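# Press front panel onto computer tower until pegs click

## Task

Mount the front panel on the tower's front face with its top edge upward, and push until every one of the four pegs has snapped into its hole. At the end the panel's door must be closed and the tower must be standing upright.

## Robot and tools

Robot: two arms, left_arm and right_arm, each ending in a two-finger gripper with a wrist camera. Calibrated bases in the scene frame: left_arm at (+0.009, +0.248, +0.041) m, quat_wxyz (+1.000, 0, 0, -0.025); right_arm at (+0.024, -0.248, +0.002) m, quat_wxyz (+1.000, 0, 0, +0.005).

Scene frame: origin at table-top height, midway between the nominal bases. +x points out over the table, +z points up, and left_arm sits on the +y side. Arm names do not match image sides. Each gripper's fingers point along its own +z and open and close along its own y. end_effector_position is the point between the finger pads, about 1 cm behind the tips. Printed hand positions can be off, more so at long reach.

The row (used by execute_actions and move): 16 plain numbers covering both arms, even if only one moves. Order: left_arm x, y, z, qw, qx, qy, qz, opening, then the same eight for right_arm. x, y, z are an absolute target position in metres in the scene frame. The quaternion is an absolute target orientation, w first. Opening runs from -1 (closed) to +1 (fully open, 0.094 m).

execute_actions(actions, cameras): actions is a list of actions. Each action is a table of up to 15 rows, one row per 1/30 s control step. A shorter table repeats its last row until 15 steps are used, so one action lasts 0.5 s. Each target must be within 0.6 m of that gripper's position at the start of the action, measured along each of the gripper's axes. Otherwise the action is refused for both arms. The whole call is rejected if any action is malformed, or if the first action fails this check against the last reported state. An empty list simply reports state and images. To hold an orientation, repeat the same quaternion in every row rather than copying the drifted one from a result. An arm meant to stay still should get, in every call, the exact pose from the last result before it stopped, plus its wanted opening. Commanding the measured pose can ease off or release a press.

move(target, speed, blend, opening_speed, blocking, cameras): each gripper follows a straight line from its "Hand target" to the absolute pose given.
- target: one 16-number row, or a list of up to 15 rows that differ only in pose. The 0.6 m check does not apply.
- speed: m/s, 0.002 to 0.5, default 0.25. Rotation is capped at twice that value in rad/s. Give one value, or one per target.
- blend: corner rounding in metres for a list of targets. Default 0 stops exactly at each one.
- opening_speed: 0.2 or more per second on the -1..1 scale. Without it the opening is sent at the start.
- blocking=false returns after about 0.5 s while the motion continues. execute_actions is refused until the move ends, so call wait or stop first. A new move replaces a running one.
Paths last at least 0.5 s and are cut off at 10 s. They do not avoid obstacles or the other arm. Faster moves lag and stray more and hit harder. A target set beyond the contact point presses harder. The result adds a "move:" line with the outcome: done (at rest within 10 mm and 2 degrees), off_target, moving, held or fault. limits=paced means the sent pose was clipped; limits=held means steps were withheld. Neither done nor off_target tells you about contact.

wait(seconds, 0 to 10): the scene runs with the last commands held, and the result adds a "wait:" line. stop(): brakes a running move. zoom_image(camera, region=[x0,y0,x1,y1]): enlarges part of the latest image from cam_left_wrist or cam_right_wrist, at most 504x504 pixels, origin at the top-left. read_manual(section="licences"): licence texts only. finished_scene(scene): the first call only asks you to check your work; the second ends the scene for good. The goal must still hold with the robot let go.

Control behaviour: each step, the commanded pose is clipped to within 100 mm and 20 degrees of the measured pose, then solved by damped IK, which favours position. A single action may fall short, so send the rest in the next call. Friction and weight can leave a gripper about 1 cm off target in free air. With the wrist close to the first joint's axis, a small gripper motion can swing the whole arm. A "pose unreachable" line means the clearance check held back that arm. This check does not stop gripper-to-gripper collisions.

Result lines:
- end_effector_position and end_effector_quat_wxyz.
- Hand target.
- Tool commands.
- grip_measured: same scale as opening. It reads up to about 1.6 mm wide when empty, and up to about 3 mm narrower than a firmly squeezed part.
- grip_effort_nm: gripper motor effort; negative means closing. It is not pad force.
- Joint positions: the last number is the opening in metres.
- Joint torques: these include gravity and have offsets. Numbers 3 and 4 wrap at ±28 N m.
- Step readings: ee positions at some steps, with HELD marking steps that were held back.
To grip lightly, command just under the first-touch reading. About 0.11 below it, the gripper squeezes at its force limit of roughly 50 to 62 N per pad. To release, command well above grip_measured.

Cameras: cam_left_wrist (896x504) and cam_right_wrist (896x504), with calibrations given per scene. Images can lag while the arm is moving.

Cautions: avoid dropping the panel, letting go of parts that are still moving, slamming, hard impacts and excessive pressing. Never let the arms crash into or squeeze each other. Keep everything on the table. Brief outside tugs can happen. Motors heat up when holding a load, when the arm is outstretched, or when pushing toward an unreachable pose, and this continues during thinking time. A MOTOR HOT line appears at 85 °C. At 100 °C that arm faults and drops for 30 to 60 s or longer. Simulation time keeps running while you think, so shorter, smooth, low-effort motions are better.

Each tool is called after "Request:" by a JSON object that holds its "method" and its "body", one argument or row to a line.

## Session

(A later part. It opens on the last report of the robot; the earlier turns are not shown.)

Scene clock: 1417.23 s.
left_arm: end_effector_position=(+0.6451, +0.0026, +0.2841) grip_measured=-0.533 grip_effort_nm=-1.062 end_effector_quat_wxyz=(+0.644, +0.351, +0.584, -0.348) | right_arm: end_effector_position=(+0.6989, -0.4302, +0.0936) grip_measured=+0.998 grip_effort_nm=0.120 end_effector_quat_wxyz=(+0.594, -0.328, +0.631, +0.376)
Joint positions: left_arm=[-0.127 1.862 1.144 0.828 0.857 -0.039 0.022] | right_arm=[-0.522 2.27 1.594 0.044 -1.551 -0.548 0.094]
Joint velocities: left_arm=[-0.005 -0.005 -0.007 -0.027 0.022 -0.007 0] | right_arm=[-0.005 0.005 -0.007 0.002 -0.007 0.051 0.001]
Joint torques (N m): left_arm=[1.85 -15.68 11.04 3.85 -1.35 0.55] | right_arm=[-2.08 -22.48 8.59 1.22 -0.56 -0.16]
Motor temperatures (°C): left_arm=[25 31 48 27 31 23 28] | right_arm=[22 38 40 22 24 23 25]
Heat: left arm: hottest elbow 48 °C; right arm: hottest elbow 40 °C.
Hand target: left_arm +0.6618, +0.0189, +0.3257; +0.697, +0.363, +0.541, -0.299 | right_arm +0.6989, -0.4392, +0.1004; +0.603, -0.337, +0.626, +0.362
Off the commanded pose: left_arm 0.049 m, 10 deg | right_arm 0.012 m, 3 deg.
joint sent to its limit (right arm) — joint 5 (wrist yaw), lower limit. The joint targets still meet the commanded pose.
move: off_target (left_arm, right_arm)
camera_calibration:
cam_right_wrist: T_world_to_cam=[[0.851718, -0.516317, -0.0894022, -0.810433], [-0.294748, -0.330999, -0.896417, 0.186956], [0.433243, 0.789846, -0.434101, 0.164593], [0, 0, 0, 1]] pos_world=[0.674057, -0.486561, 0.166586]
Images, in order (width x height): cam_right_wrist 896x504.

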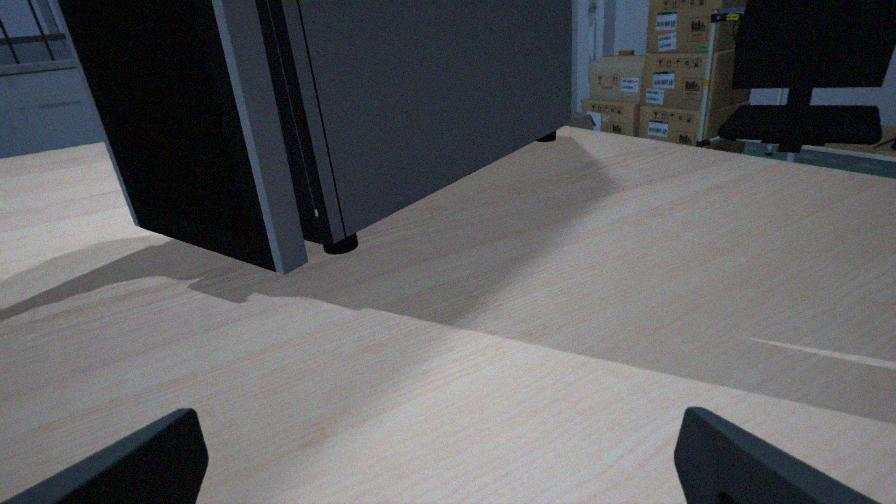

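Request:
{"method": "move", "body": {
  "target": [
    [0.660,0.030,0.326,0.716,0.350,0.532,-0.301,-0.75,0.70,-0.44,0.20,0.604,-0.338,0.614,0.370,1],
    [0.660,0.030,0.326,0.716,0.350,0.532,-0.301,-0.75,0.6303,-0.35,0.1216,0.686,-0.171,0.686,0.171,1],
    [0.660,0.030,0.326,0.716,0.350,0.532,-0.301,-0.75,0.6003,-0.235,0.1216,0.682,-0.176,0.689,0.172,1]
  ],
  "cameras": ["cam_right_wrist"]
}}

Request:
{"method": "move", "body": {
  "target": [
    [0.660,0.030,0.326,0.716,0.350,0.532,-0.301,-0.75,0.58,-0.35,0.2,0.686,-0.171,0.686,0.171,1],
    [0.660,0.030,0.326,0.716,0.350,0.532,-0.301,-0.75,0.70,-0.44,0.30,0.604,-0.338,0.614,0.370,1],
    [0.660,0.030,0.326,0.716,0.350,0.532,-0.301,-0.75,0.70,-0.43,0.52,0.604,-0.338,0.614,0.370,1],
    [0.660,0.030,0.326,0.716,0.350,0.532,-0.301,-0.75,0.5702,-0.266,0.658,0.583,-0.207,0.733,0.284,1]
  ],
  "cameras": ["cam_right_wrist"]
}}

Request:
{"method": "zoom_image", "body": {
  "camera": "cam_right_wrist",
  "region": [260, 260, 560, 450]
}}

Request:
{"method": "move", "body": {
  "target": [0.660,0.030,0.326,0.716,0.350,0.532,-0.301,-0.75,0.7226,-0.4366,0.4356,0.604,-0.338,0.614,0.370,1],
  "cameras": ["cam_right_wrist"]
}}

Request:
{"method": "zoom_image", "body": {
  "camera": "cam_right_wrist",
  "region": [190, 40, 310, 140]
}}

Request:
{"method": "move", "body": {
  "target": [0.660,0.030,0.326,0.716,0.350,0.532,-0.301,-0.75,0.70,-0.44,0.10,0.604,-0.338,0.614,0.370,1],
  "cameras": ["cam_right_wrist"]
}}

Request:
{"method": "zoom_image", "body": {
  "camera": "cam_right_wrist",
  "region": [220, 140, 370, 280]
}}

Scene clock: 1443.63 s.
left_arm: end_effector_position=(+0.6429, +0.0060, +0.2847) grip_measured=-0.533 grip_effort_nm=-1.053 end_effector_quat_wxyz=(+0.663, +0.347, +0.568, -0.343) | right_arm: end_effector_position=(+0.5992, -0.2384, +0.1107) grip_measured=+0.998 grip_effort_nm=0.115 end_effector_quat_wxyz=(+0.675, -0.176, +0.696, +0.171)
Joint positions: left_arm=[-0.124 1.876 1.128 0.92 0.845 -0.058 0.022] | right_arm=[-0.178 1.893 0.726 1.13 -0.663 -0.022 0.094]
Joint velocities: left_arm=[-0.015 -0.005 0.007 -0.007 -0.051 0.022 0.003] | right_arm=[-0.015 0.005 -0.022 0.012 -0.007 -0.022 -0.001]
Joint torques (N m): left_arm=[2.96 -16.32 9.94 4.05 -1.31 0.28] | right_arm=[-1.08 -15.33 4.45 2 0.2 0.09]
Motor temperatures (°C): left_arm=[25 31 47 27 31 22 28] | right_arm=[22 41 39 22 24 23 25]
Heat: left arm: hottest elbow 47 °C; right arm: hottest shoulder 41 °C.
Hand target: left_arm +0.6571, +0.0305, +0.3258; +0.712, +0.348, +0.531, -0.299 | right_arm +0.5984, -0.2375, +0.1206; +0.683, -0.174, +0.688, +0.172
Off the commanded pose: left_arm 0.051 m, 9 deg | right_arm 0.012 m, 1 deg.
move: off_target (left_arm, right_arm)
camera_calibration:
cam_right_wrist: T_world_to_cam=[[0.460787, -0.887485, -0.00673322, -0.488362], [-0.402503, -0.202208, -0.892806, 0.331171], [0.790991, 0.414103, -0.45039, -0.238333], [0, 0, 0, 1]] pos_world=[0.546847, -0.267754, 0.185041]
Images, in order (width x height): cam_right_wrist 896x504.

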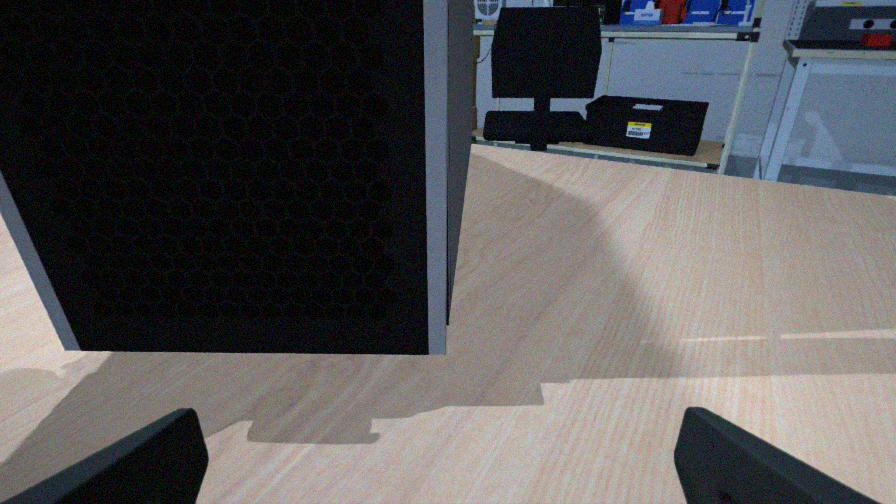

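Scene clock: 1448.90 s.
left_arm: end_effector_position=(+0.6424, +0.0069, +0.2836) grip_measured=-0.533 grip_effort_nm=-1.057 end_effector_quat_wxyz=(+0.663, +0.346, +0.569, -0.343) | right_arm: end_effector_position=(+0.5736, -0.2716, +0.6339) grip_measured=+0.998 grip_effort_nm=0.120 end_effector_quat_wxyz=(+0.569, -0.191, +0.744, +0.294)
Joint positions: left_arm=[-0.123 1.876 1.125 0.922 0.844 -0.059 0.022] | right_arm=[-0.321 1.426 1.896 -0.813 -1.011 -0.068 0.094]
Joint velocities: left_arm=[-0.024 0.024 -0.012 -0.002 -0.051 -0.066 0] | right_arm=[0.005 -0.015 -0.017 0.002 -0.022 -0.007 -0.001]
Joint torques (N m): left_arm=[2.67 -16.62 10.17 3.93 -1.26 0.3] | right_arm=[-1.32 -11.69 14.28 0.92 -0.11 -0.22]
Motor temperatures (°C): left_arm=[25 31 47 27 31 22 28] | right_arm=[22 41 40 22 24 23 25]
Heat: left arm: hottest elbow 47 °C; right arm: hottest shoulder 41 °C.
Hand target: left_arm +0.6570, +0.0303, +0.3254; +0.712, +0.348, +0.531, -0.299 | right_arm +0.5711, -0.2657, +0.6550; +0.583, -0.207, +0.733, +0.284
Off the commanded pose: left_arm 0.051 m, 9 deg | right_arm 0.025 m, 3 deg.
move: off_target (left_arm, right_arm)
camera_calibration:
cam_right_wrist: T_world_to_cam=[[0.604436, -0.764843, -0.222874, -0.414553], [-0.571828, -0.221745, -0.789837, 0.8079], [0.55468, 0.604851, -0.571389, 0.295285], [0, 0, 0, 1]] pos_world=[0.548763, -0.316524, 0.714439]
Images, in order (width x height): cam_right_wrist 896x504.

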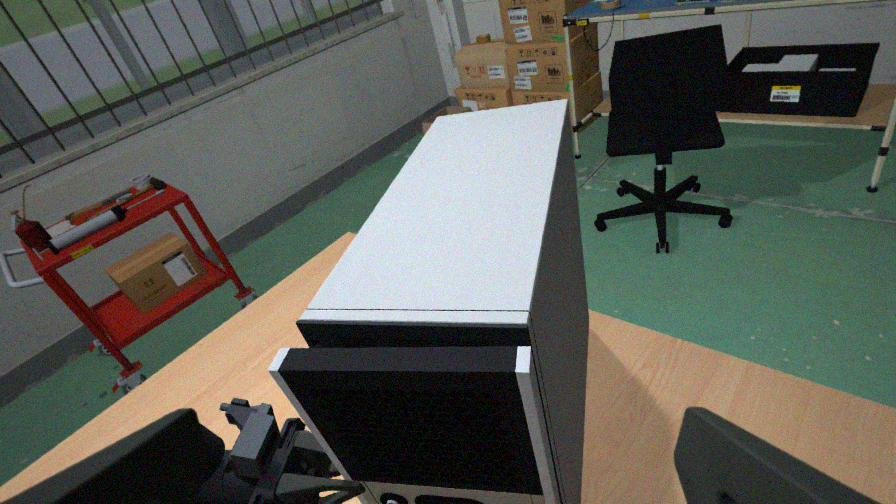

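Scaled by 1.680 from the camera's 896x504 image, which has a finer 1280x720 frame.

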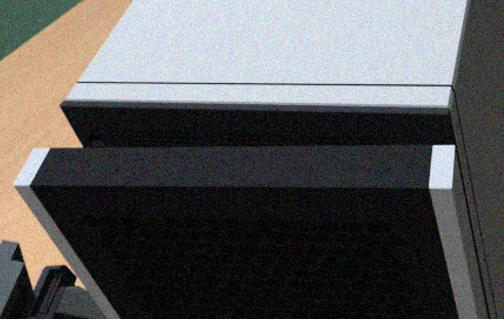

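Scene clock: 1451.07 s.
left_arm: end_effector_position=(+0.6424, +0.0069, +0.2836) grip_measured=-0.533 grip_effort_nm=-1.062 end_effector_quat_wxyz=(+0.663, +0.346, +0.569, -0.343) | right_arm: end_effector_position=(+0.7231, -0.4308, +0.4089) grip_measured=+0.998 grip_effort_nm=0.125 end_effector_quat_wxyz=(+0.588, -0.323, +0.631, +0.388)
Joint positions: left_arm=[-0.123 1.876 1.125 0.922 0.844 -0.059 0.022] | right_arm=[-0.506 2.016 1.984 -0.27 -1.551 -0.192 0.094]
Joint velocities: left_arm=[0.005 0.015 -0.007 0.007 0.037 -0.022 0.002] | right_arm=[0.005 -0.015 -0.012 -0.002 0.037 -0.007 -0.001]
Joint torques (N m): left_arm=[2.96 -16.38 10.24 4 -1.28 0.28] | right_arm=[-1.85 -21.42 15.31 1.32 -0.35 -0.02]
Motor temperatures (°C): left_arm=[25 31 46 27 31 22 28] | right_arm=[22 41 40 22 24 23 25]
Heat: left arm: hottest elbow 46 °C; right arm: hottest shoulder 41 °C.
Hand target: left_arm +0.6571, +0.0305, +0.3255; +0.712, +0.348, +0.531, -0.299 | right_arm +0.7221, -0.4344, +0.4379; +0.601, -0.342, +0.621, +0.369
Off the commanded pose: left_arm 0.051 m, 9 deg | right_arm 0.027 m, 4 deg.
joint sent to its limit (right arm) — joint 5 (wrist yaw), lower limit. The joint targets still meet the commanded pose.
move: off_target (left_arm, right_arm)
camera_calibration:
cam_right_wrist: T_world_to_cam=[[0.856003, -0.503767, -0.116094, -0.789918], [-0.308956, -0.318454, -0.896177, 0.492083], [0.414494, 0.802998, -0.428239, 0.308363], [0, 0, 0, 1]] pos_world=[0.700389, -0.488844, 0.481342]
Images, in order (width x height): cam_right_wrist 896x504.

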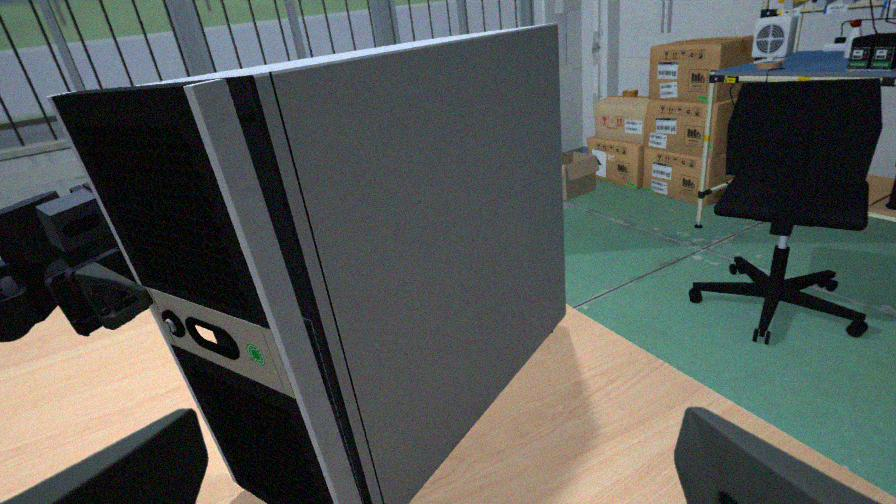

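Scaled by 4.200 from the camera's 896x504 image, which has a finer 1280x720 frame.

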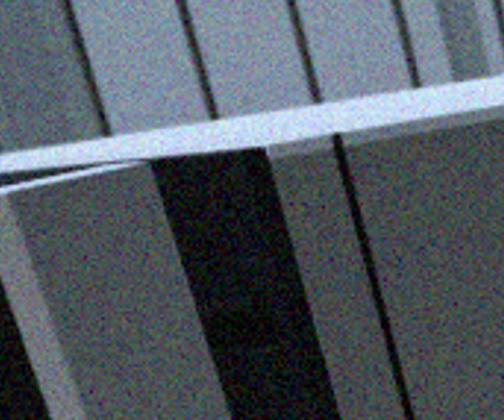

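Scene clock: 1453.17 s.
left_arm: end_effector_position=(+0.6424, +0.0069, +0.2836) grip_measured=-0.533 grip_effort_nm=-1.062 end_effector_quat_wxyz=(+0.663, +0.346, +0.569, -0.343) | right_arm: end_effector_position=(+0.6990, -0.4302, +0.0932) grip_measured=+0.998 grip_effort_nm=0.125 end_effector_quat_wxyz=(+0.594, -0.328, +0.631, +0.376)
Joint positions: left_arm=[-0.123 1.876 1.125 0.922 0.844 -0.059 0.022] | right_arm=[-0.522 2.271 1.595 0.04 -1.551 -0.551 0.094]
Joint velocities: left_arm=[0.005 -0.005 -0.002 0.002 0.081 0.037 0.001] | right_arm=[-0.024 0.005 0.002 -0.007 0.037 0.007 0.001]
Joint torques (N m): left_arm=[2.78 -16.26 10.1 3.95 -1.26 0.3] | right_arm=[-1.9 -20.95 8.64 1.06 -0.55 -0.14]
Motor temperatures (°C): left_arm=[25 31 46 27 31 22 28] | right_arm=[22 41 40 22 24 23 25]
Heat: left arm: hottest elbow 46 °C; right arm: hottest shoulder 41 °C.
Hand target: left_arm +0.6571, +0.0304, +0.3255; +0.712, +0.348, +0.531, -0.299 | right_arm +0.6990, -0.4392, +0.1002; +0.603, -0.337, +0.626, +0.362
Off the commanded pose: left_arm 0.051 m, 9 deg | right_arm 0.012 m, 3 deg.
joint sent to its limit (right arm) — joint 5 (wrist yaw), lower limit. The joint targets still meet the commanded pose.
move: off_target (left_arm, right_arm)
camera_calibration:
cam_right_wrist: T_world_to_cam=[[0.851705, -0.516273, -0.0897809, -0.810439], [-0.295056, -0.33088, -0.89636, 0.186826], [0.43306, 0.789924, -0.434142, 0.164568], [0, 0, 0, 1]] pos_world=[0.674111, -0.486587, 0.166147]
Images, in order (width x height): cam_right_wrist 896x504.

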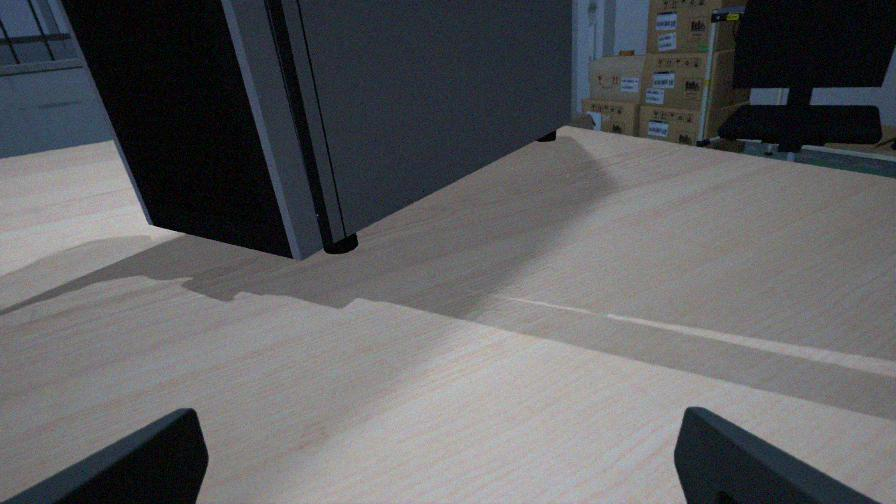

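Scaled by 3.360 from the camera's 896x504 image, which has a finer 1280x720 frame.

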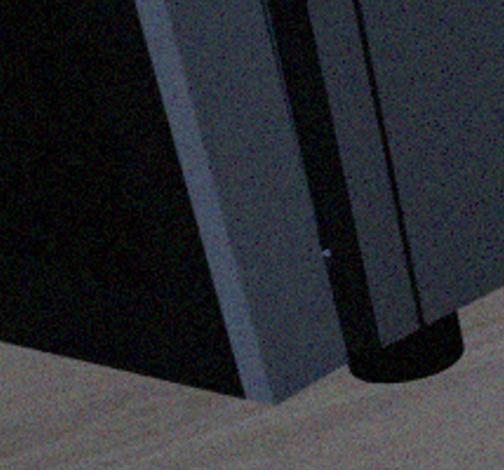

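Request:
{"method": "move", "body": {
  "target": [
    [0.647,0.030,0.324,0.708,0.329,0.540,-0.330,-0.75,0.70,-0.44,0.10,0.604,-0.338,0.614,0.370,1]
  ],
  "cameras": ["cam_right_wrist"]
}}

Request:
{"method": "zoom_image", "body": {
  "camera": "cam_right_wrist",
  "region": [220, 140, 370, 280]
}}

Request:
{"method": "move", "body": {
  "target": [0.647,0.030,0.324,0.708,0.329,0.540,-0.330,-0.75,0.7226,-0.4366,0.4356,0.604,-0.338,0.614,0.370,1],
  "cameras": ["cam_right_wrist"]
}}

Request:
{"method": "zoom_image", "body": {
  "camera": "cam_right_wrist",
  "region": [190, 40, 310, 140]
}}

Request:
{"method": "move", "body": {
  "target": [
    [0.647,0.030,0.324,0.708,0.329,0.540,-0.330,-0.75,0.70,-0.43,0.52,0.604,-0.338,0.614,0.370,1],
    [0.647,0.030,0.324,0.708,0.329,0.540,-0.330,-0.75,0.5702,-0.266,0.658,0.583,-0.207,0.733,0.284,1]
  ],
  "cameras": ["cam_right_wrist"]
}}

Request:
{"method": "zoom_image", "body": {
  "camera": "cam_right_wrist",
  "region": [260, 260, 560, 450]
}}

Scene clock: 1500.23 s.
left_arm: end_effector_position=(+0.6392, +0.0091, +0.2815) grip_measured=-0.533 grip_effort_nm=-1.072 end_effector_quat_wxyz=(+0.665, +0.332, +0.570, -0.349) | right_arm: end_effector_position=(+0.6990, -0.4302, +0.0932) grip_measured=+0.998 grip_effort_nm=0.115 end_effector_quat_wxyz=(+0.594, -0.328, +0.631, +0.376)
Joint positions: left_arm=[-0.124 1.878 1.106 0.963 0.828 -0.097 0.022] | right_arm=[-0.522 2.271 1.595 0.04 -1.551 -0.552 0.094]
Joint velocities: left_arm=[-0.015 0.034 0.002 -0.002 -0.007 -0.007 0] | right_arm=[-0.024 -0.005 0.012 0.007 0.066 0.022 0]
Joint torques (N m): left_arm=[2.26 -17.08 8.7 4.25 -0.64 -0.19] | right_arm=[-2.37 -21.48 9.07 1.21 -0.53 -0.15]
Motor temperatures (°C): left_arm=[25 31 45 27 30 22 28] | right_arm=[22 42 41 22 24 23 24]
Heat: left arm: hottest elbow 45 °C; right arm: hottest shoulder 42 °C.
Hand target: left_arm +0.6454, +0.0296, +0.3233; +0.704, +0.328, +0.538, -0.328 | right_arm +0.7000, -0.4398, +0.1000; +0.603, -0.337, +0.626, +0.362
Off the commanded pose: left_arm 0.048 m, 6 deg | right_arm 0.012 m, 3 deg.
joint sent to its limit (right arm) — joint 5 (wrist yaw), lower limit. The joint targets still meet the commanded pose.
move: off_target (left_arm, right_arm)
camera_calibration:
cam_right_wrist: T_world_to_cam=[[0.851737, -0.516287, -0.0894011, -0.810502], [-0.294759, -0.331053, -0.896393, 0.186547], [0.433199, 0.789843, -0.43415, 0.164436], [0, 0, 0, 1]] pos_world=[0.674087, -0.486573, 0.16615]
Images, in order (width x height): cam_right_wrist 896x504.

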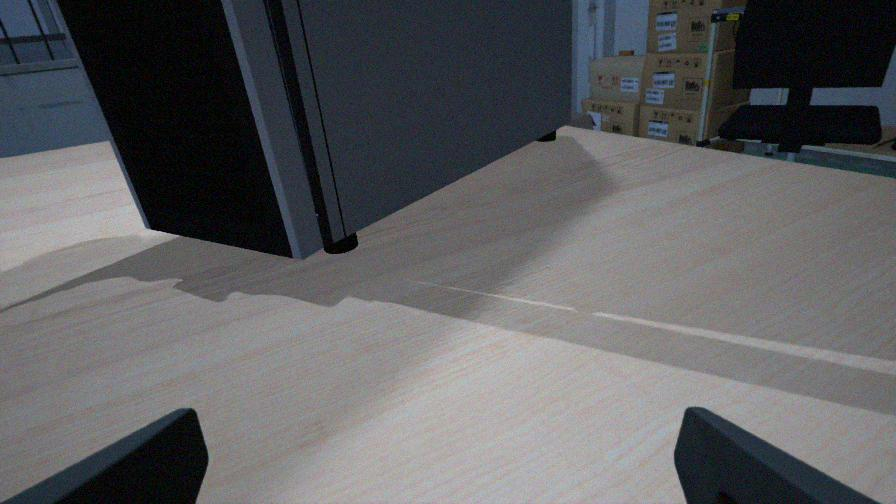

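Scaled by 3.360 from the camera's 896x504 image, which has a finer 1280x720 frame.

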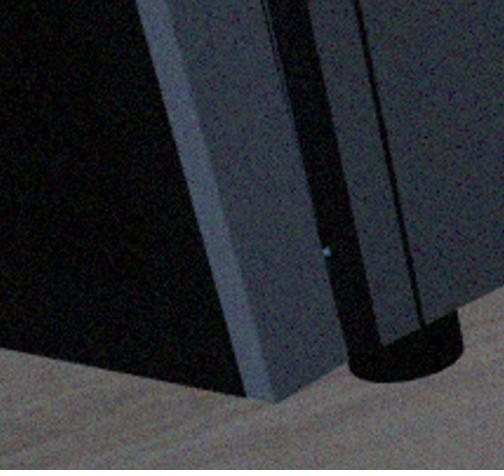

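Scene clock: 1502.70 s.
left_arm: end_effector_position=(+0.6390, +0.0090, +0.2814) grip_measured=-0.533 grip_effort_nm=-1.062 end_effector_quat_wxyz=(+0.666, +0.332, +0.570, -0.349) | right_arm: end_effector_position=(+0.7173, -0.4405, +0.4184) grip_measured=+0.998 grip_effort_nm=0.120 end_effector_quat_wxyz=(+0.598, -0.329, +0.628, +0.373)
Joint positions: left_arm=[-0.124 1.878 1.105 0.965 0.827 -0.098 0.022] | right_arm=[-0.522 2.003 1.978 -0.229 -1.551 -0.179 0.094]
Joint velocities: left_arm=[-0.015 -0.005 0.012 0.002 -0.007 -0.081 0.001] | right_arm=[-0.005 -0.015 -0.012 0.002 0.037 -0.022 0.001]
Joint torques (N m): left_arm=[2.67 -17.08 8.79 4.08 -0.58 -0.14] | right_arm=[-0.97 -19.49 15.16 0.94 -0.27 0.08]
Motor temperatures (°C): left_arm=[25 32 45 27 30 22 28] | right_arm=[22 42 41 22 24 23 24]
Heat: left arm: hottest elbow 45 °C; right arm: hottest shoulder 42 °C.
Hand target: left_arm +0.6456, +0.0297, +0.3232; +0.704, +0.328, +0.538, -0.328 | right_arm +0.7228, -0.4369, +0.4353; +0.602, -0.341, +0.621, +0.368
Off the commanded pose: left_arm 0.048 m, 6 deg | right_arm 0.018 m, 2 deg.
joint sent to its limit (right arm) — joint 5 (wrist yaw), lower limit. The joint targets still meet the commanded pose.
move: off_target (left_arm, right_arm)
camera_calibration:
cam_right_wrist: T_world_to_cam=[[0.851066, -0.518859, -0.0804452, -0.806786], [-0.285672, -0.329028, -0.900074, 0.47605], [0.440543, 0.789003, -0.428248, 0.297729], [0, 0, 0, 1]] pos_world=[0.69146, -0.496884, 0.49108]
Images, in order (width x height): cam_right_wrist 896x504.

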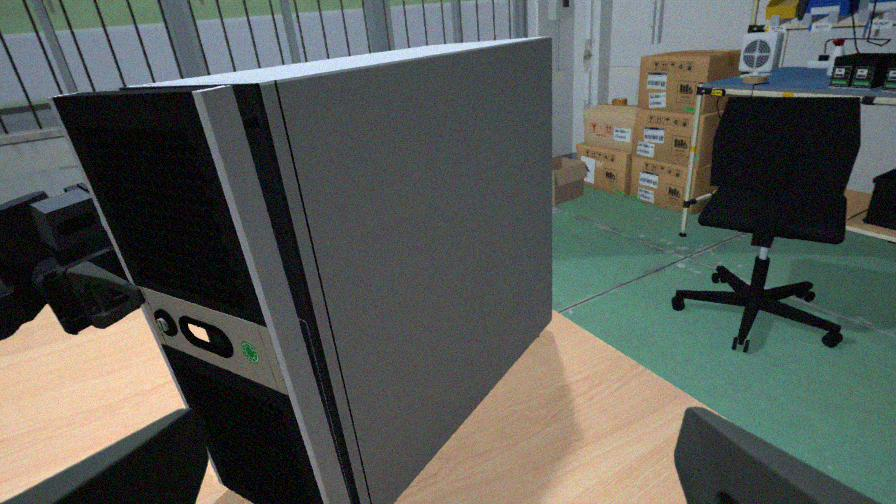

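Scaled by 4.200 from the camera's 896x504 image, which has a finer 1280x720 frame.

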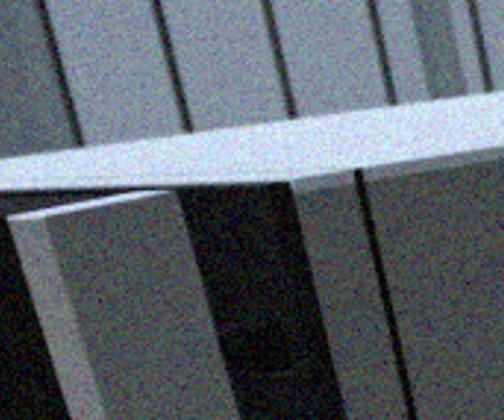

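Scene clock: 1505.03 s.
left_arm: end_effector_position=(+0.6390, +0.0090, +0.2814) grip_measured=-0.533 grip_effort_nm=-1.057 end_effector_quat_wxyz=(+0.666, +0.332, +0.570, -0.349) | right_arm: end_effector_position=(+0.5694, -0.2717, +0.6361) grip_measured=+0.998 grip_effort_nm=0.115 end_effector_quat_wxyz=(+0.570, -0.194, +0.743, +0.293)
Joint positions: left_arm=[-0.124 1.878 1.105 0.965 0.827 -0.098 0.022] | right_arm=[-0.324 1.42 1.897 -0.824 -1.015 -0.079 0.094]
Joint velocities: left_arm=[-0.005 -0.015 0.002 0.002 -0.022 -0.007 -0.001] | right_arm=[-0.015 -0.005 0.002 -0.012 0.007 0.022 0]
Joint torques (N m): left_arm=[2.67 -17.2 8.84 4.19 -0.57 -0.13] | right_arm=[-0.67 -11.05 13.94 0.92 -0.06 -0.23]
Motor temperatures (°C): left_arm=[25 32 44 27 30 22 28] | right_arm=[22 42 41 22 24 23 24]
Heat: left arm: hottest elbow 44 °C; right arm: hottest shoulder 42 °C.
Hand target: left_arm +0.6455, +0.0297, +0.3232; +0.704, +0.328, +0.538, -0.328 | right_arm +0.5679, -0.2674, +0.6547; +0.582, -0.208, +0.734, +0.283
Off the commanded pose: left_arm 0.048 m, 6 deg | right_arm 0.023 m, 3 deg.
move: off_target (left_arm, right_arm)
camera_calibration:
cam_right_wrist: T_world_to_cam=[[0.607305, -0.764276, -0.21694, -0.416883], [-0.568379, -0.227179, -0.790781, 0.804351], [0.555091, 0.60355, -0.572365, 0.298955], [0, 0, 0, 1]] pos_world=[0.544404, -0.316316, 0.716739]
Images, in order (width x height): cam_right_wrist 896x504.

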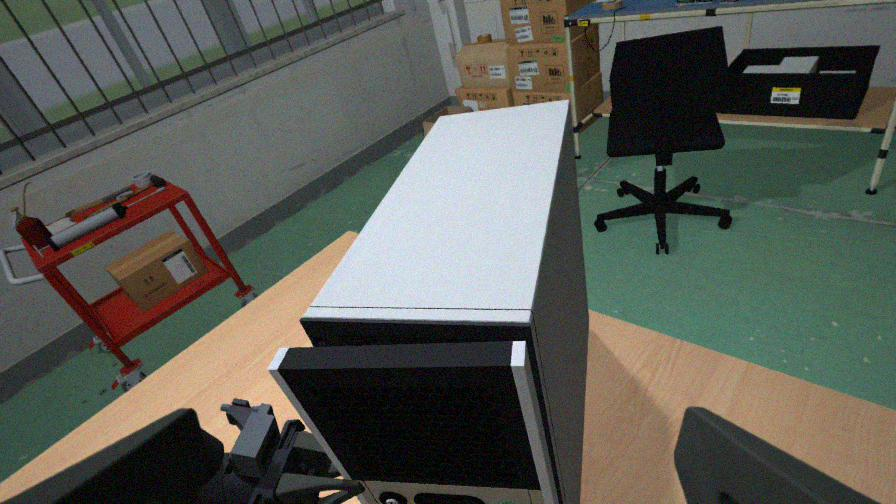

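Scaled by 1.680 from the camera's 896x504 image, which has a finer 1280x720 frame.

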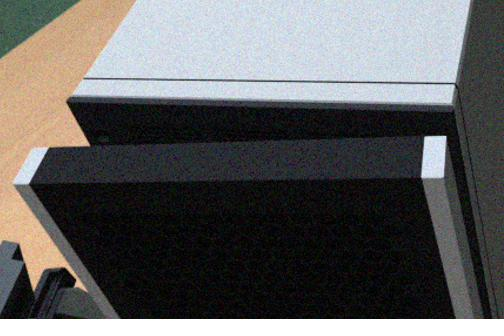

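Request:
{"method": "move", "body": {
  "target": [
    [0.643,0.037,0.332,0.673,0.344,0.561,-0.356,-0.75,0.5702,-0.266,0.658,0.583,-0.207,0.733,0.284,1]
  ],
  "cameras": ["cam_right_wrist"]
}}

Request:
{"method": "zoom_image", "body": {
  "camera": "cam_right_wrist",
  "region": [260, 260, 560, 450]
}}

Request:
{"method": "move", "body": {
  "target": [0.643,0.037,0.332,0.673,0.344,0.561,-0.356,-0.75,0.7226,-0.4366,0.4356,0.604,-0.338,0.614,0.370,1],
  "cameras": ["cam_right_wrist"]
}}

Request:
{"method": "zoom_image", "body": {
  "camera": "cam_right_wrist",
  "region": [190, 40, 310, 140]
}}

Request:
{"method": "move", "body": {
  "target": [
    [0.643,0.037,0.332,0.673,0.344,0.561,-0.356,-0.75,0.70,-0.44,0.10,0.604,-0.338,0.614,0.370,1]
  ],
  "cameras": ["cam_right_wrist"]
}}

Request:
{"method": "zoom_image", "body": {
  "camera": "cam_right_wrist",
  "region": [220, 140, 370, 280]
}}

Request:
{"method": "move", "body": {
  "target": [
    [0.643,0.037,0.332,0.673,0.344,0.561,-0.356,-0.75,0.6303,-0.35,0.1216,0.686,-0.171,0.686,0.171,1],
    [0.643,0.037,0.332,0.673,0.344,0.561,-0.356,-0.75,0.5703,-0.22,0.1216,0.682,-0.176,0.689,0.172,1]
  ],
  "cameras": ["cam_right_wrist"]
}}

Request:
{"method": "zoom_image", "body": {
  "camera": "cam_right_wrist",
  "region": [350, 220, 500, 360]
}}

Scene clock: 1531.50 s.
left_arm: end_effector_position=(+0.6353, +0.0191, +0.2718) grip_measured=-0.533 grip_effort_nm=-1.062 end_effector_quat_wxyz=(+0.640, +0.347, +0.582, -0.362) | right_arm: end_effector_position=(+0.5697, -0.2718, +0.6359) grip_measured=+0.998 grip_effort_nm=0.120 end_effector_quat_wxyz=(+0.570, -0.193, +0.744, +0.292)
Joint positions: left_arm=[-0.097 1.87 1.103 0.9 0.9 -0.081 0.022] | right_arm=[-0.324 1.42 1.897 -0.825 -1.013 -0.079 0.094]
Joint velocities: left_arm=[-0.015 -0.005 0.002 -0.037 -0.022 -0.066 0] | right_arm=[-0.005 -0.005 -0.017 -0.007 -0.037 -0.081 0]
Joint torques (N m): left_arm=[2.32 -19.49 10.09 1.84 0.13 -0.34] | right_arm=[-0.38 -10.81 14.28 1.42 -0.04 -0.04]
Motor temperatures (°C): left_arm=[25 34 43 27 29 22 28] | right_arm=[22 38 42 22 24 23 24]
Heat: left arm: hottest elbow 43 °C; right arm: hottest elbow 42 °C.
Hand target: left_arm +0.6409, +0.0364, +0.3306; +0.669, +0.342, +0.557, -0.354 | right_arm +0.5691, -0.2659, +0.6573; +0.583, -0.206, +0.732, +0.284
Off the commanded pose: left_arm 0.063 m, 4 deg | right_arm 0.023 m, 3 deg.
move: off_target (left_arm, right_arm)
camera_calibration:
cam_right_wrist: T_world_to_cam=[[0.605644, -0.765748, -0.216392, -0.416985], [-0.569157, -0.22682, -0.790324, 0.80457], [0.556108, 0.601816, -0.573203, 0.29826], [0, 0, 0, 1]] pos_world=[0.544607, -0.31631, 0.716603]
Images, in order (width x height): cam_right_wrist 896x504.

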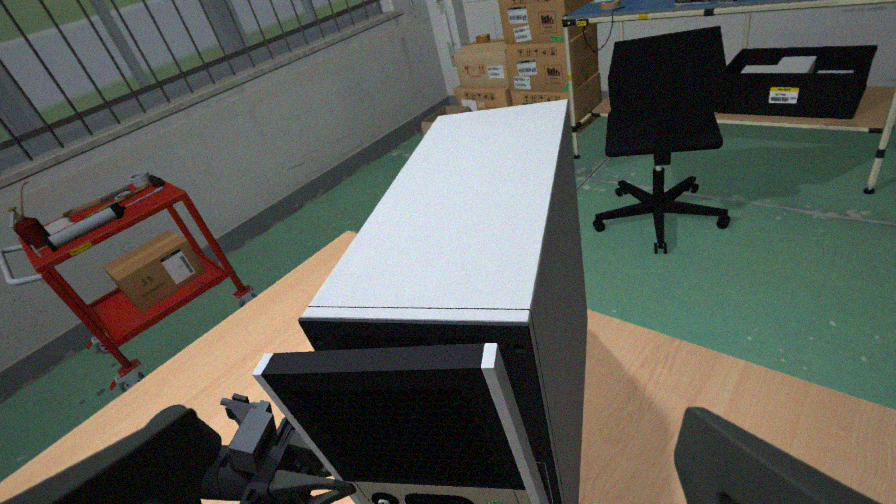

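Scaled by 1.680 from the camera's 896x504 image, which has a finer 1280x720 frame.

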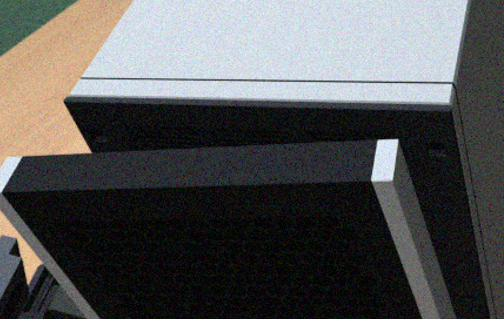

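Scene clock: 1533.67 s.
left_arm: end_effector_position=(+0.6353, +0.0191, +0.2719) grip_measured=-0.533 grip_effort_nm=-1.062 end_effector_quat_wxyz=(+0.640, +0.347, +0.582, -0.361) | right_arm: end_effector_position=(+0.7233, -0.4309, +0.4087) grip_measured=+0.998 grip_effort_nm=0.120 end_effector_quat_wxyz=(+0.588, -0.323, +0.631, +0.388)
Joint positions: left_arm=[-0.097 1.87 1.103 0.898 0.9 -0.08 0.022] | right_arm=[-0.506 2.017 1.984 -0.269 -1.551 -0.191 0.094]
Joint velocities: left_arm=[0.005 0.015 -0.002 -0.012 -0.051 0.037 0] | right_arm=[-0.024 -0.005 -0.017 -0.002 -0.022 -0.037 0]
Joint torques (N m): left_arm=[2.14 -20.07 10.02 1.85 0.12 -0.37] | right_arm=[-1.44 -20.66 15.16 1.35 -0.32 -0.02]
Motor temperatures (°C): left_arm=[25 34 43 27 29 22 28] | right_arm=[22 39 43 22 24 23 24]
Heat: left arm: hottest elbow 43 °C; right arm: hottest elbow 43 °C.
Hand target: left_arm +0.6410, +0.0365, +0.3308; +0.669, +0.342, +0.557, -0.353 | right_arm +0.7222, -0.4346, +0.4378; +0.601, -0.342, +0.621, +0.369
Off the commanded pose: left_arm 0.063 m, 4 deg | right_arm 0.028 m, 4 deg.
joint sent to its limit (right arm) — joint 5 (wrist yaw), lower limit. The joint targets still meet the commanded pose.
move: off_target (left_arm, right_arm)
camera_calibration:
cam_right_wrist: T_world_to_cam=[[0.856001, -0.503771, -0.116095, -0.790203], [-0.308949, -0.318434, -0.896186, 0.491913], [0.414504, 0.803003, -0.428219, 0.308255], [0, 0, 0, 1]] pos_world=[0.700617, -0.488969, 0.481108]
Images, in order (width x height): cam_right_wrist 896x504.

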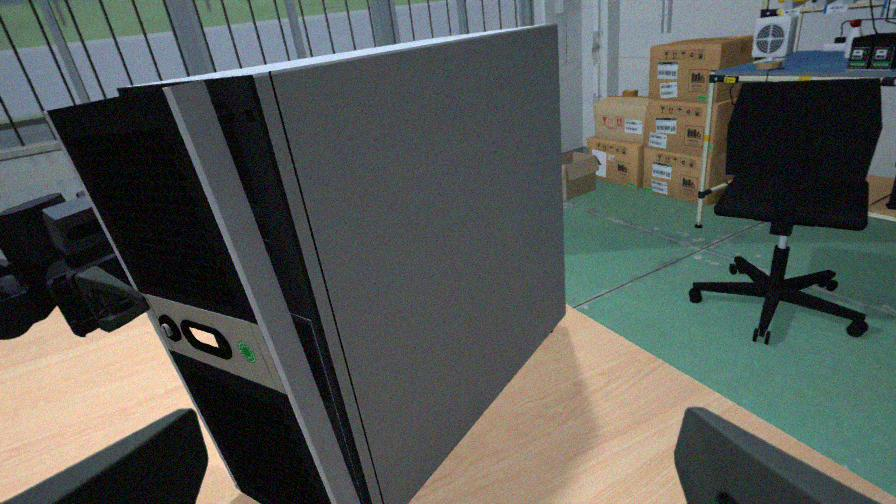

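Scaled by 4.200 from the camera's 896x504 image, which has a finer 1280x720 frame.

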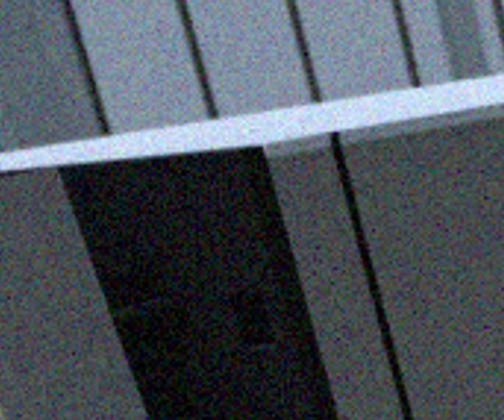

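Scene clock: 1535.77 s.
left_arm: end_effector_position=(+0.6353, +0.0191, +0.2719) grip_measured=-0.533 grip_effort_nm=-1.062 end_effector_quat_wxyz=(+0.640, +0.347, +0.582, -0.361) | right_arm: end_effector_position=(+0.6990, -0.4302, +0.0935) grip_measured=+0.998 grip_effort_nm=0.115 end_effector_quat_wxyz=(+0.594, -0.328, +0.631, +0.376)
Joint positions: left_arm=[-0.097 1.87 1.103 0.898 0.9 -0.08 0.022] | right_arm=[-0.522 2.27 1.595 0.041 -1.551 -0.55 0.094]
Joint velocities: left_arm=[-0.005 0.005 0.002 0.017 -0.081 0.007 0] | right_arm=[0.005 -0.005 0.012 0.002 0.022 0.037 -0.001]
Joint torques (N m): left_arm=[2.14 -19.72 10.02 1.94 0.12 -0.35] | right_arm=[-1.85 -21.42 8.64 1.37 -0.54 -0.2]
Motor temperatures (°C): left_arm=[25 34 44 27 29 22 28] | right_arm=[22 39 43 22 24 23 24]
Heat: left arm: hottest elbow 44 °C; right arm: hottest elbow 43 °C.
Hand target: left_arm +0.6411, +0.0365, +0.3306; +0.669, +0.342, +0.557, -0.353 | right_arm +0.6990, -0.4392, +0.1003; +0.603, -0.337, +0.626, +0.362
Off the commanded pose: left_arm 0.063 m, 4 deg | right_arm 0.012 m, 3 deg.
joint sent to its limit (right arm) — joint 5 (wrist yaw), lower limit. The joint targets still meet the commanded pose.
move: off_target (left_arm, right_arm)
camera_calibration:
cam_right_wrist: T_world_to_cam=[[0.851697, -0.516287, -0.0897814, -0.810477], [-0.295051, -0.330856, -0.89637, 0.187128], [0.433079, 0.789926, -0.43412, 0.164693], [0, 0, 0, 1]] pos_world=[0.674168, -0.486621, 0.166467]
Images, in order (width x height): cam_right_wrist 896x504.

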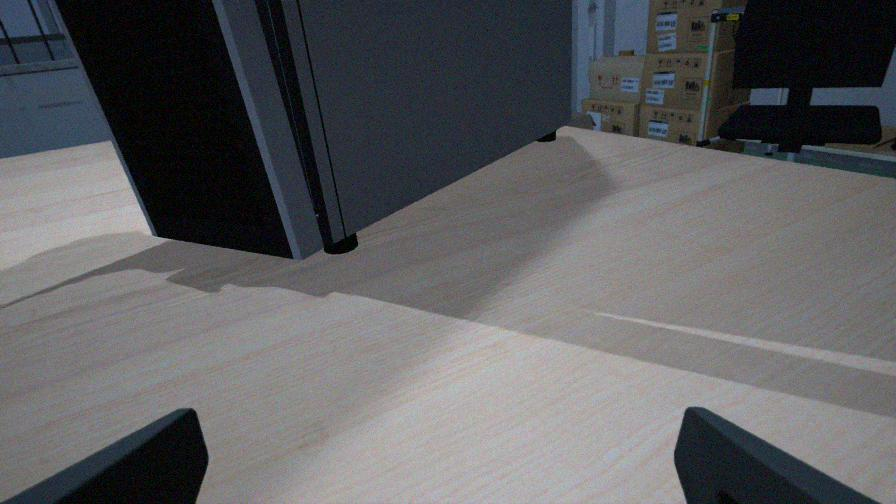

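Scaled by 3.360 from the camera's 896x504 image, which has a finer 1280x720 frame.

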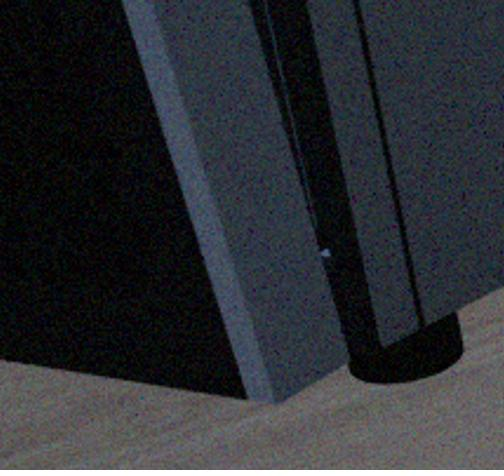

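Scene clock: 1538.20 s.
left_arm: end_effector_position=(+0.6353, +0.0191, +0.2719) grip_measured=-0.533 grip_effort_nm=-1.062 end_effector_quat_wxyz=(+0.640, +0.347, +0.582, -0.361) | right_arm: end_effector_position=(+0.5688, -0.2255, +0.1095) grip_measured=+0.998 grip_effort_nm=0.110 end_effector_quat_wxyz=(+0.674, -0.174, +0.697, +0.170)
Joint positions: left_arm=[-0.097 1.87 1.103 0.898 0.9 -0.08 0.022] | right_arm=[-0.158 1.853 0.633 1.179 -0.639 -0.022 0.094]
Joint velocities: left_arm=[-0.005 -0.005 0.002 -0.002 0.051 -0.051 -0.001] | right_arm=[-0.015 -0.005 -0.002 -0.002 -0.051 -0.066 0]
Joint torques (N m): left_arm=[2.26 -19.55 10.02 1.96 0.13 -0.37] | right_arm=[-0.97 -13.92 4.29 2.14 0.13 0.05]
Motor temperatures (°C): left_arm=[25 34 44 27 28 22 28] | right_arm=[22 39 43 22 24 23 24]
Heat: left arm: hottest elbow 44 °C; right arm: hottest elbow 43 °C.
Hand target: left_arm +0.6411, +0.0365, +0.3306; +0.669, +0.342, +0.557, -0.353 | right_arm +0.5682, -0.2227, +0.1204; +0.683, -0.175, +0.689, +0.171
Off the commanded pose: left_arm 0.063 m, 4 deg | right_arm 0.013 m, 1 deg.
move: off_target (left_arm, right_arm)
camera_calibration:
cam_right_wrist: T_world_to_cam=[[0.457388, -0.889231, -0.00800064, -0.461255], [-0.406426, -0.201031, -0.891294, 0.32291], [0.790958, 0.410919, -0.453356, -0.220557], [0, 0, 0, 1]] pos_world=[0.516662, -0.254616, 0.184127]
Images, in order (width x height): cam_right_wrist 896x504.

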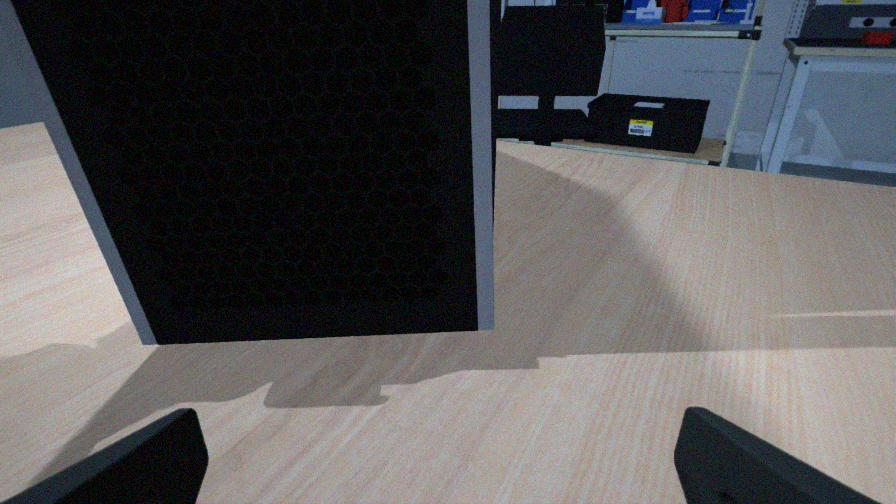

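Scaled by 3.360 from the camera's 896x504 image, which has a finer 1280x720 frame.

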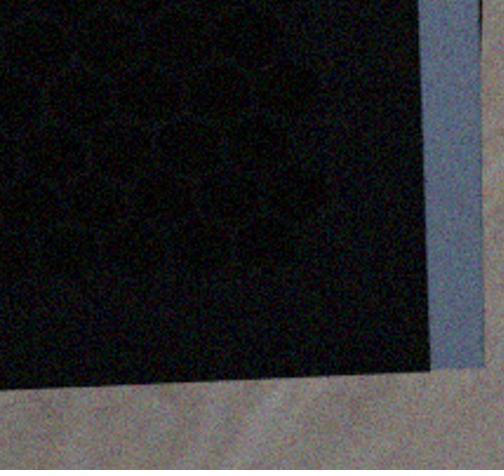

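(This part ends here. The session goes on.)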